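# Place the table towel roll into the cubby

## Task

Pick up the rolled towel lying on the table and set it inside the cubby, resting on the cubby's floor beside the towel roll already there. Both towels must still be rolled up and stay inside, and the cubby must not be shifted from its spot.

## Robot and tools

Robot: two xArm7 arms, left_arm and right_arm, each with seven joints and a parallel gripper. All positions, orientations, velocities and targets are reported in the scene frame. Its origin sits at table-top height, halfway between the two nominal arm bases. +x points out over the table, +z points up, and left_arm is on the +y side. The arm names do not match the left and right of the images. Calibrated base positions: left_arm at (-0.019, +0.337, 0) m and right_arm at (-0.025, -0.436, 0) m, both nearly unrotated about z.

Joint order, used in every row and every per-joint list: waist, shoulder, upper arm roll, elbow, forearm roll, wrist pitch, wrist roll. Stated ranges in rad: waist -6.283..6.283, shoulder -2.059..2.094, upper arm roll -6.283..6.283, elbow -0.192..3.927, forearm roll -6.283..6.283, wrist pitch -1.693..3.142, wrist roll -6.283..6.283. True limits can differ by up to 0.010 rad.

The row: both motion tools use a flat list of 16 numbers, each between -1 and 1, always covering both arms. The first 7 are left_arm joint offsets in the order above, the 8th is the left opening, the next 7 are right_arm joint offsets and the 16th is the right opening. A joint number is an offset, not a pose. It is scaled so that 1.0 equals 2.262 rad, and it is measured from the Joint targets that held when the action (or move) began, never from the previous row. Zeros therefore mean hold the current targets. The opening is absolute: +1 fully open, -1 fully shut. Sending 0 there commands a half-closed gripper, so repeat the current opening value to leave a gripper alone.

execute_actions(actions, cameras): actions is a list of actions. Each action is a list of up to 15 rows, one per 1/30 s control step. A shorter action keeps its final row until 15 steps (0.5 s) have passed. An empty list just reports state and images. An action that pushes any joint more than 0.010 rad past its range is rejected for both arms, and a malformed action, or a bad first action, rejects the whole call. cameras selects which images come back: omitted, null or ["all"] gives every camera, [] gives none, and an unknown name invalidates the call.

move(target, speed, blend, opening_speed, blocking, cameras): target is one 16-number row or a list of up to 15 rows. Every row's offsets count from the same starting Joint targets. All joints travel together, so the gripper follows a curve, and nothing is avoided on the way. speed is the top rate in rad/s of the joint with the longest travel, 0.01 to 3.14, default 0.5; give one value or one per target. blend (rad) rounds the corners at intermediate targets. opening_speed (0.2 or more, per second on the -1..+1 scale) ramps the finger command instead of jumping it. blocking=false returns after about 0.5 s while the move continues. The result adds a move: line such as done, off_target (resting more than 0.01 rad from target), moving, held or fault, plus limits=held if steps were withheld. Neither done nor off_target tells you whether something is being touched.

wait(seconds 0..10) lets time pass while the last commands hold; a running move keeps going. stop brakes a running move. zoom_image(camera, region) enlarges part of the newest image of one camera; region is [x0, y0, x1, y1] pixels from the top-left corner, at most 504 by 504. clear_fault(arm) clears a reported torque fault on left_arm or right_arm. read_manual(section) returns only licence text. finished_scene(scene) closes the current scene, given by its number, and cannot be undone.

Cameras: cam_high, cam_low, cam_roll_left, cam_roll_right, cam_left_wrist, cam_right_wrist, each 672x504.

Reading results: end_effector_position (m) is the pinch point between the closed pads, about 2 cm short of the fingertips; end_effector_quat_wxyz gives the gripper orientation, whose fingers point along its +z and close along its y. Reported poses can be off by a few centimetres. Joint positions lists the seven angles (rad) followed by the pad gap in m (0.084 when fully open); Joint velocities may simply say within noise. Joint targets is the base from which the next offsets count. Tool commands shows current finger commands, and grip_measured is the measured opening on the command scale. Joint torques are total drive outputs including gravity, signed toward larger angles, and noisy. Other lines: joint sent to its limit, joint command not followed (the inter-arm clearance check altered targets), MOTOR HOT, OVER-TEMPERATURE FAULT and TORQUE FAULT.

Motion limits: each joint target is kept within 0.692 rad of its measured angle per step, targets that would jump the gripper more than 70 mm are scaled back, and joint targets move at most 3.14 rad/s. Big offsets may need several actions.

Gripping: to hold the towel, keep commanding an opening well below grip_measured; the lower, the firmer, up to about 24 N per pad. Closing fast squeezes harder.

Things to avoid: dropping the towel or releasing it while it moves, slamming or striking anything, shoving the cubby, letting any object fall off the table or leaving it off the table, and arm-to-arm contact (including one gripper closing on the other's fingers), which can end the attempt. Contact torque reaching a joint's load limit (N m: waist 44.6, shoulder 44.8, upper arm roll 28.5, elbow 28.5, forearm roll 28.5, wrist pitch 15.3, wrist roll 16) causes a torque fault that stops the arm until clear_fault. A motor stuck at its torque limit for 1 s faults too. Holding loads, staying stretched out or pushing toward unreachable poses heats motors; at 80 °C the arm is braked for 30 s or more. To end a push, command targets back past the measured positions.

Each tool is called in YAML: its name, and indented under it one key for each argument.

## Session

execute_actions:
  actions: []
  cameras: ["cam_high","cam_roll_left","cam_roll_right"]

Scene clock: 0.00 s.
left_arm: end_effector_position=(+0.1159, -0.1395, +0.2324) grip_measured=+1.00 end_effector_quat_wxyz=(-0.172, -0.139, +0.928, -0.298) | right_arm: end_effector_position=(+0.6283, -0.4787, +0.1917) grip_measured=+1.00 end_effector_quat_wxyz=(-0.170, +0.942, +0.278, +0.081)
Joint positions: left_arm=[-1.771 -0.224 0.572 0.723 -0.777 0.508 2.283 0.084] | right_arm=[-0.219 0.689 0.051 1.949 0.361 1.29 -0.867 0.084]
Joint velocities: within noise
Joint torques (N m): no reading
Joint targets: left_arm=[-1.771 -0.224 0.572 0.723 -0.777 0.508 2.283] | right_arm=[-0.219 0.689 0.051 1.949 0.361 1.290 -0.867]
Tool commands: left_gripper/opening=+1.0 right_gripper/opening=+1.0
Images, in order (width x height): cam_high 672x504, cam_roll_left 672x504, cam_roll_right 672x504.

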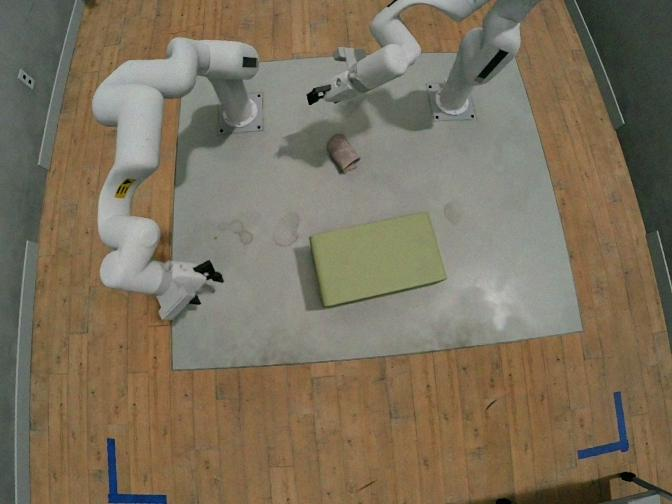

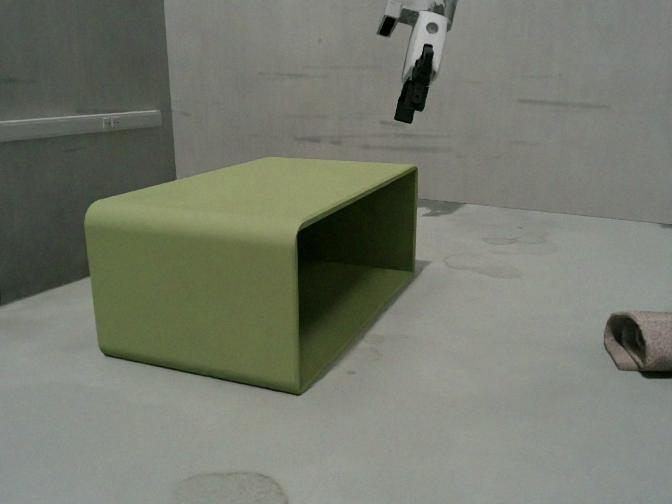

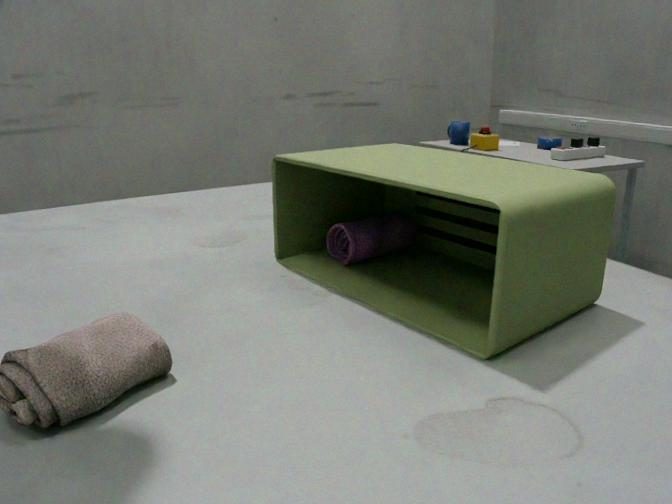

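move:
  target: [0.9284,0,0,0,0,0,0,1,0.5469,-0.1702,-0.0225,0.0508,-0.1596,0.2078,0.8298,1]
  speed: 1.5
  cameras: ["cam_high","cam_right_wrist"]

Scene clock: 13.57 s.
left_arm: end_effector_position=(+0.3243, +0.6939, +0.2324) grip_measured=+1.00 end_effector_quat_wxyz=(-0.173, +0.874, -0.342, +0.298) | right_arm: end_effector_position=(+0.2602, +0.0170, +0.4199) grip_measured=+1.00 end_effector_quat_wxyz=(+0.000, +1.000, +0.000, +0.000)
Joint positions: left_arm=[0.328 -0.224 0.572 0.723 -0.777 0.508 2.283 0.084] | right_arm=[1.018 0.304 0 2.064 0 1.76 1.01 0.084]
Joint velocities: within noise
Joint torques (N m): left_arm=[0.69 -15.25 -1.76 14.8 0.63 -1.53 0.04] | right_arm=[0.72 -26.93 0.46 12.86 -0.21 -1.55 0.12]
Joint targets: left_arm=[0.329 -0.224 0.572 0.723 -0.777 0.508 2.283] | right_arm=[1.018 0.304 0.000 2.064 0.000 1.760 1.010]
move: done
Images, in order (width x height): cam_high 672x504, cam_right_wrist 672x504.

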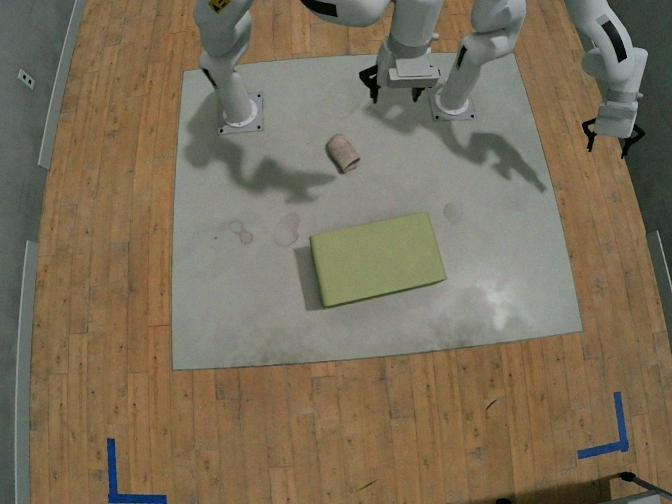

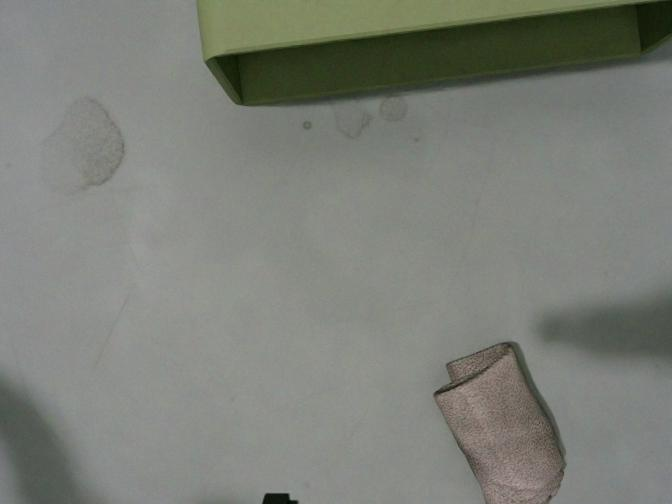

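move:
  target: [0,0,0,0,0,0,0,1,0.1,0.087,0,-0.2493,0.7515,-0.977,-0.71,1]
  speed: 1.3
  blocking: false
  cameras: []

Scene clock: 19.57 s.
left_arm: end_effector_position=(+0.3242, +0.6939, +0.2324) grip_measured=+1.00 end_effector_quat_wxyz=(-0.173, +0.874, -0.341, +0.298) | right_arm: end_effector_position=(+0.2343, +0.1046, +0.4084) grip_measured=+1.00 end_effector_quat_wxyz=(-0.136, +0.984, +0.114, -0.030) end_effector_velocity=(-0.104, +0.346, -0.014) end_effector_angular_velocity=(+1.196, +0.198, +0.783)
Joint positions: left_arm=[0.329 -0.224 0.572 0.723 -0.777 0.508 2.283 0.084] | right_arm=[1.046 0.328 0 1.993 0.213 1.483 0.809 0.084]
Joint velocities: left_arm=[within noise] | right_arm=[0.122 0.106 0 -0.303 0.911 -1.186 -0.858 0]
Joint torques (N m): left_arm=[0.49 -15.81 -1.95 15.07 0.53 -1.46 0.06] | right_arm=[1.61 -26.42 0.72 12.92 3.5 -2.98 -3.94]
Joint targets: left_arm=[0.329 -0.224 0.572 0.723 -0.777 0.508 2.283] | right_arm=[1.067 0.346 0.000 1.941 0.368 1.281 0.662]
Tool commands: left_gripper/opening=+1.0 right_gripper/opening=+1.0
move: running; right_arm: the wrist pitch is farthest, 1.933 rad from its target
No camera images: "cameras" was empty.

move:
  target: [0,0,0,0,0,0,0,1,0.252,-0.034,0,-0.4748,-0.1304,-0.2644,0.2635,1]
  speed: 1.1
  cameras: ["cam_high","cam_right_wrist","cam_roll_right"]

a move is refused until a result has shown your running move's end: call wait (it returns as soon as the move ends) or stop first; nothing of this call was run
Scene clock: 51.17 s.
left_arm: end_effector_position=(+0.3242, +0.6939, +0.2324) grip_measured=+1.00 end_effector_quat_wxyz=(-0.173, +0.874, -0.341, +0.298) | right_arm: end_effector_position=(+0.3609, +0.1357, +0.2550) grip_measured=+1.00 end_effector_quat_wxyz=(-0.331, +0.874, -0.048, +0.351)
Joint positions: left_arm=[0.329 -0.224 0.572 0.723 -0.777 0.508 2.283 0.084] | right_arm=[1.244 0.5 0 1.5 1.699 -0.45 -0.596 0.084]
Joint velocities: within noise
Joint torques (N m): left_arm=[0.2 -15.73 -2.11 14.99 0.54 -1.42 0.04] | right_arm=[0.1 -30.51 -1.81 12.89 -2.29 -1.02 -0.16]
Joint targets: left_arm=[0.329 -0.224 0.572 0.723 -0.777 0.508 2.283] | right_arm=[1.244 0.500 0.000 1.500 1.699 -0.450 -0.596]
Tool commands: left_gripper/opening=+1.0 right_gripper/opening=+1.0
earlier move: done

move:
  target: [0,0,0,0,0,0,0,1,0.252,-0.034,0,-0.4748,-0.1304,-0.2644,0.2635,1]
  speed: 1.2
  cameras: ["cam_high","cam_right_wrist","cam_roll_right"]

Scene clock: 56.83 s.
left_arm: end_effector_position=(+0.3242, +0.6939, +0.2324) grip_measured=+1.00 end_effector_quat_wxyz=(-0.173, +0.874, -0.341, +0.298) | right_arm: end_effector_position=(+0.1533, -0.0965, +0.1106) grip_measured=+1.00 end_effector_quat_wxyz=(-0.101, +0.848, +0.172, +0.490)
Joint positions: left_arm=[0.329 -0.224 0.572 0.723 -0.777 0.508 2.283 0.084] | right_arm=[1.814 0.424 0 0.426 1.404 -1.048 0 0.084]
Joint velocities: within noise
Joint torques (N m): left_arm=[0.03 -15.86 -2.11 15 0.49 -1.47 0] | right_arm=[0.54 -18.63 -1.18 3.48 -0.29 -2.46 0.35]
Joint targets: left_arm=[0.329 -0.224 0.572 0.723 -0.777 0.508 2.283] | right_arm=[1.814 0.424 0.000 0.426 1.404 -1.048 0.000]
move: done
Images, in order (width x height): cam_high 672x504, cam_roll_right 672x504, cam_right_wrist 672x504.

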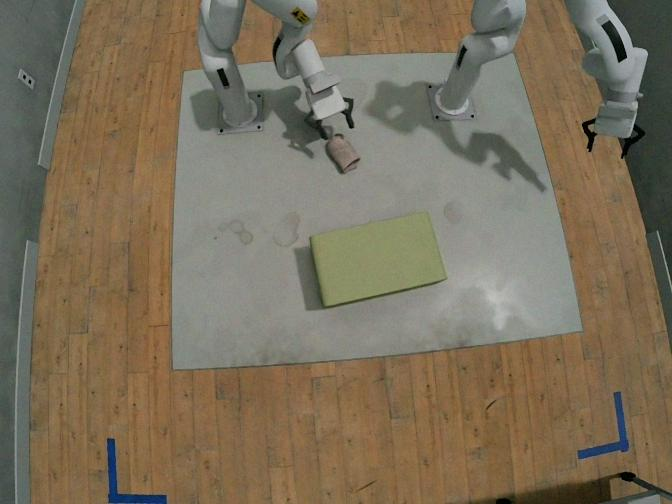

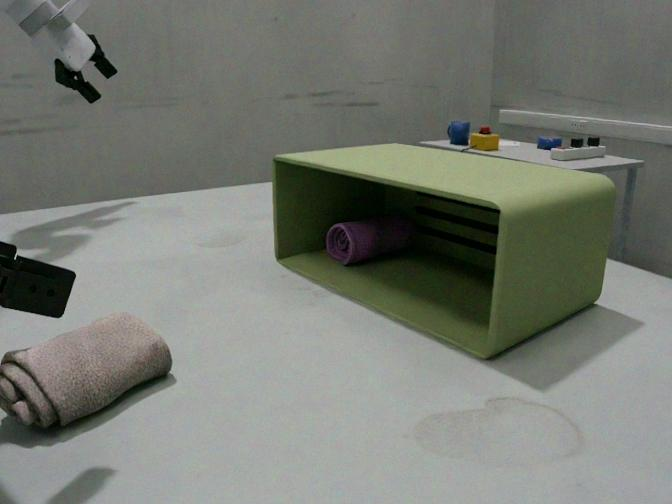

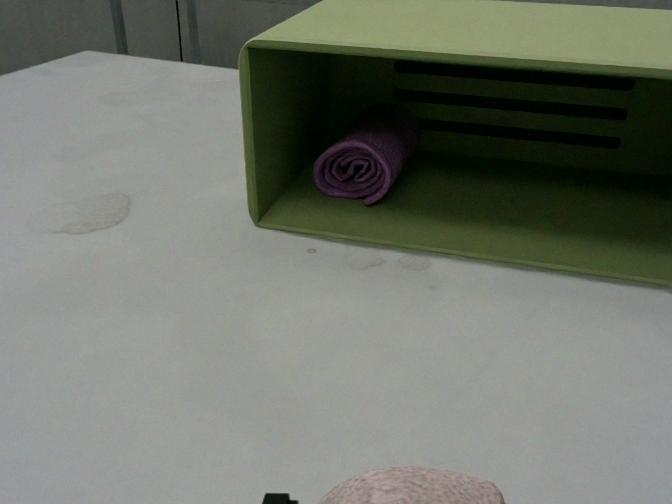

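move:
  target:
    - [0,0,0,0,0,0,0,1,-0.0093,0.149,0,0.0345,-0.0672,-0.0283,0.1247,1]
    - [0,0,0,0,0,0,0,1,-0.0093,0.149,0,0.0345,-0.0672,-0.0283,0.1247,-0.35]
  speed: 0.35
  opening_speed: 1.3
  cameras: []
  blocking: false

Scene clock: 64.03 s.
left_arm: end_effector_position=(+0.3242, +0.6939, +0.2324) grip_measured=+1.00 end_effector_quat_wxyz=(-0.173, +0.874, -0.341, +0.298) | right_arm: end_effector_position=(+0.1534, -0.0934, +0.0851) grip_measured=+1.00 end_effector_quat_wxyz=(-0.099, +0.847, +0.172, +0.493) end_effector_velocity=(+0.000, +0.006, -0.080) end_effector_angular_velocity=(+0.000, -0.009, -0.005)
Joint positions: left_arm=[0.329 -0.224 0.572 0.723 -0.777 0.508 2.283 0.084] | right_arm=[1.807 0.538 0 0.452 1.353 -1.07 0.096 0.084]
Joint velocities: left_arm=[within noise] | right_arm=[-0.023 0.345 0 0.081 -0.156 -0.067 0.291 0]
Joint torques (N m): left_arm=[0 -16.02 -2.03 14.95 0.56 -1.59 0.01] | right_arm=[0.3 -17.13 -2 3.02 0.08 -2.39 1.5]
Joint targets: left_arm=[0.329 -0.224 0.572 0.723 -0.777 0.508 2.283] | right_arm=[1.804 0.586 0.000 0.463 1.331 -1.079 0.136]
Tool commands: left_gripper/opening=+1.0 right_gripper/opening=+1.0
move: running; path passed 0 of 2 targets; target 2's new numbers were not sent; right_arm: the shoulder is farthest, 0.223 rad from its target
No camera images: "cameras" was empty.

wait:
  seconds: 0
  cameras: []

move:
  target:
    - [0,0,0,0,0,0,0,1,0.0022,-0.0371,0,-0.0088,0.0168,0.0071,-0.0318,-0.35]
    - [0,0,0,0,0,0,0,1,-0.2931,0,0,0.1813,-0.0698,0.0623,-0.1941,-0.35]
  speed: [0.3,0.6]
  cameras: ["cam_roll_left","cam_roll_right","cam_right_wrist"]

Scene clock: 91.00 s.
left_arm: end_effector_position=(+0.3242, +0.6939, +0.2324) grip_measured=+1.00 end_effector_quat_wxyz=(-0.173, +0.874, -0.341, +0.298) | right_arm: end_effector_position=(+0.1530, -0.0954, +0.0297) grip_measured=-0.06 end_effector_quat_wxyz=(-0.099, +0.849, +0.172, +0.490)
Joint positions: left_arm=[0.329 -0.224 0.572 0.723 -0.777 0.508 2.283 0.084] | right_arm=[1.793 0.761 0 0.504 1.252 -1.112 0.282 0.042]
Joint velocities: within noise
Joint torques (N m): left_arm=[0.01 -15.91 -2.1 14.93 0.57 -1.54 -0.03] | right_arm=[-1.38 -16.54 -1.29 -0.07 0.51 0.46 -0.18]
Joint targets: left_arm=[0.329 -0.224 0.572 0.723 -0.777 0.508 2.283] | right_arm=[1.793 0.761 0.000 0.504 1.252 -1.112 0.282]
Tool commands: left_gripper/opening=+1.0 right_gripper/opening=-0.35
earlier move: done
No camera images: "cameras" was empty.

Scene clock: 93.10 s.
left_arm: end_effector_position=(+0.3242, +0.6939, +0.2324) grip_measured=+1.00 end_effector_quat_wxyz=(-0.173, +0.874, -0.341, +0.298) | right_arm: end_effector_position=(+0.3903, -0.0874, +0.0557) grip_measured=-0.12 end_effector_quat_wxyz=(-0.028, +0.865, +0.048, +0.499)
Joint positions: left_arm=[0.329 -0.224 0.572 0.723 -0.777 0.508 2.283 0.084] | right_arm=[1.13 0.761 0 0.914 1.095 -0.971 -0.157 0.039]
Joint velocities: within noise
Joint torques (N m): left_arm=[-0.03 -16 -2.06 14.94 0.51 -1.53 -0.02] | right_arm=[-0.42 -26.44 -2.89 6.15 -0.83 -2.19 -0.28]
Joint targets: left_arm=[0.329 -0.224 0.572 0.723 -0.777 0.508 2.283] | right_arm=[1.130 0.761 0.000 0.914 1.095 -0.971 -0.157]
move: done
Images, in order (width x height): cam_roll_left 672x504, cam_roll_right 672x504, cam_right_wrist 672x504.

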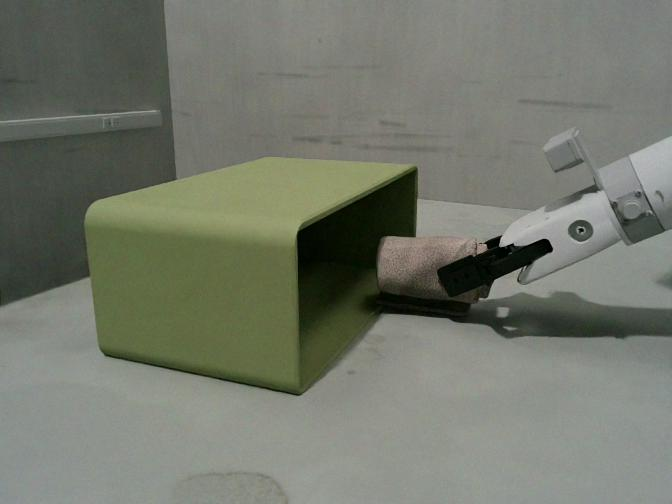

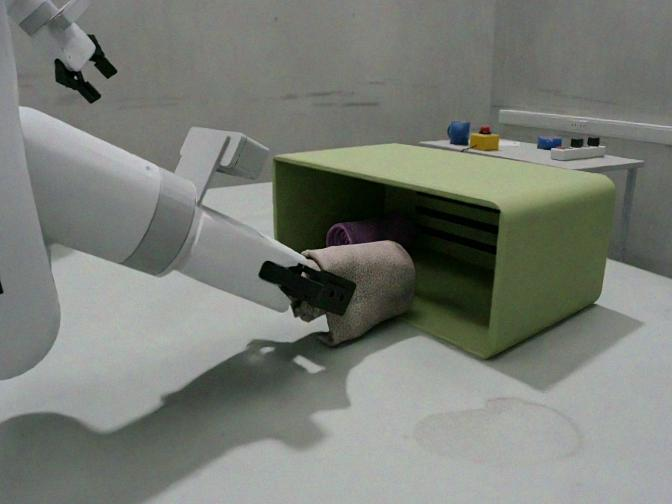

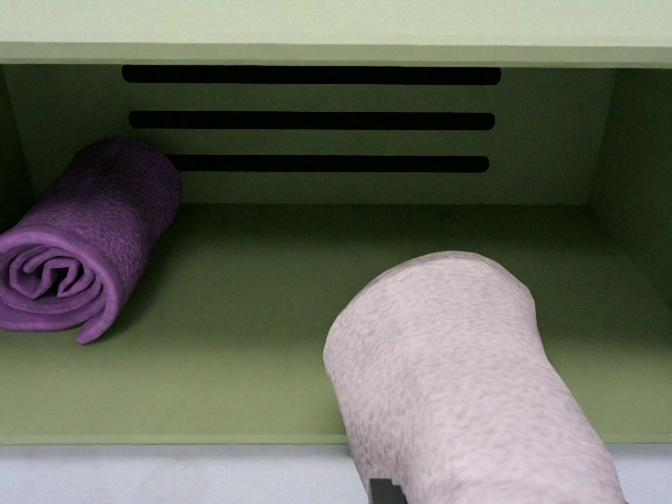

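move:
  target:
    - [0,0,0,0,0,0,0,1,0,-0.012,0,0,0,0,0,-0.35]
    - [0,0,0,0,0,0,0,1,-0.1079,0.0623,0,0.1888,-0.0327,0.0849,-0.1127,-0.35]
    - [0,0,0,0,0,0,0,1,-0.1079,0.0805,0,0.1888,-0.0327,0.0849,-0.1127,-0.35]
  speed: [0.2,0.4,0.15]
  cameras: ["cam_roll_left","cam_roll_right"]

Scene clock: 104.47 s.
left_arm: end_effector_position=(+0.3242, +0.6939, +0.2324) grip_measured=+1.00 end_effector_quat_wxyz=(-0.173, +0.874, -0.341, +0.298) | right_arm: end_effector_position=(+0.5304, -0.0755, +0.0423) grip_measured=-0.12 end_effector_quat_wxyz=(-0.022, +0.868, +0.053, +0.493)
Joint positions: left_arm=[0.329 -0.224 0.572 0.723 -0.777 0.508 2.283 0.084] | right_arm=[0.886 0.942 0 1.341 1.021 -0.779 -0.412 0.039]
Joint velocities: within noise
Joint torques (N m): left_arm=[-0.11 -15.75 -2.1 14.95 0.44 -1.53 -0.07] | right_arm=[-0.72 -30.3 -2.83 8.28 -1 -1.79 -0.31]
Joint targets: left_arm=[0.329 -0.224 0.572 0.723 -0.777 0.508 2.283] | right_arm=[0.886 0.943 0.000 1.341 1.021 -0.779 -0.412]
move: done
Images, in order (width x height): cam_roll_left 672x504, cam_roll_right 672x504.

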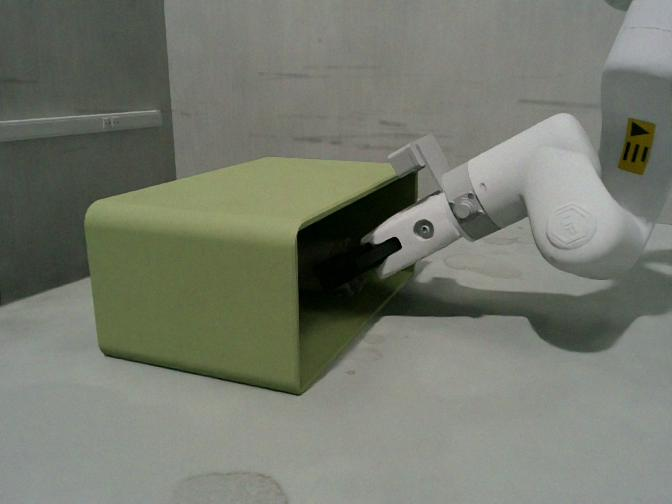

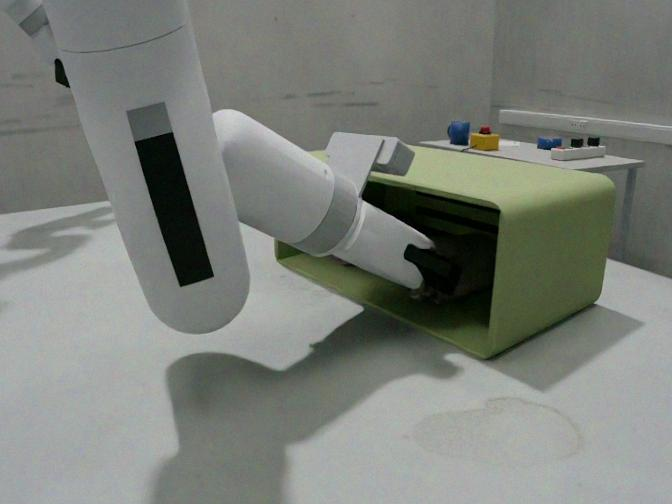

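move:
  target:
    - [0,0,0,0,0,0,0,1,0,0.005,0,0,0,0,0,-0.35]
    - [0,0,0,0,0,0,0,1,0,0.005,0,0,0,0,0,1]
    - [0,0,0,0,0,0,0,1,0.1079,-0.0805,0,-0.1888,0.0327,-0.0849,0.1127,1]
  speed: [0.1,0.1,0.5]
  opening_speed: 1.6
  cameras: ["cam_roll_right","cam_right_wrist"]

Scene clock: 114.17 s.
left_arm: end_effector_position=(+0.3242, +0.6939, +0.2324) grip_measured=+1.00 end_effector_quat_wxyz=(-0.173, +0.874, -0.341, +0.298) | right_arm: end_effector_position=(+0.3904, -0.0874, +0.0557) grip_measured=+1.00 end_effector_quat_wxyz=(-0.028, +0.865, +0.048, +0.499)
Joint positions: left_arm=[0.329 -0.224 0.572 0.723 -0.777 0.508 2.283 0.084] | right_arm=[1.13 0.761 0 0.914 1.095 -0.971 -0.157 0.084]
Joint velocities: within noise
Joint torques (N m): left_arm=[0.07 -15.87 -2.06 14.91 0.46 -1.45 -0.12] | right_arm=[0.7 -27.12 -2.35 5.85 -0.03 -2.59 0.13]
Joint targets: left_arm=[0.329 -0.224 0.572 0.723 -0.777 0.508 2.283] | right_arm=[1.130 0.761 0.000 0.914 1.095 -0.971 -0.157]
move: done
Images, in order (width x height): cam_roll_right 672x504, cam_right_wrist 672x504.

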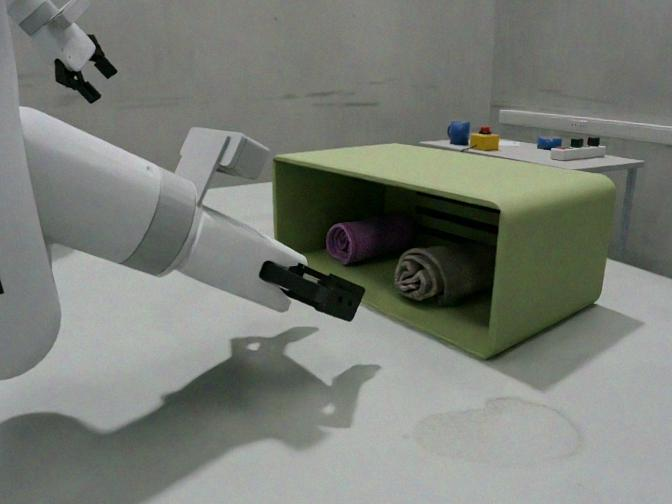

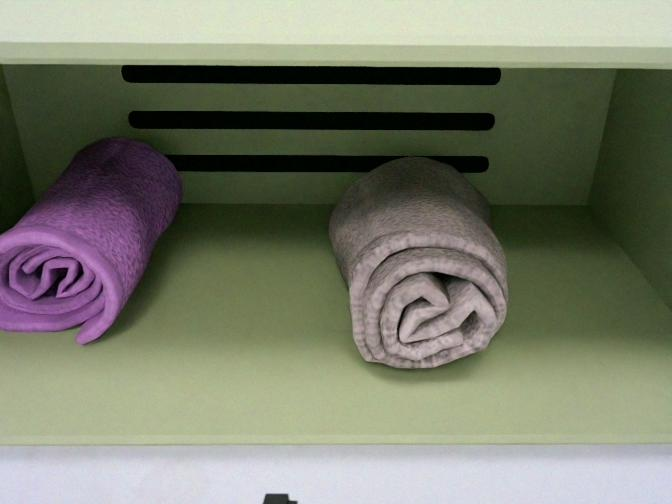

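finished_scene:
  scene: 2

The scene is finished: the task was done.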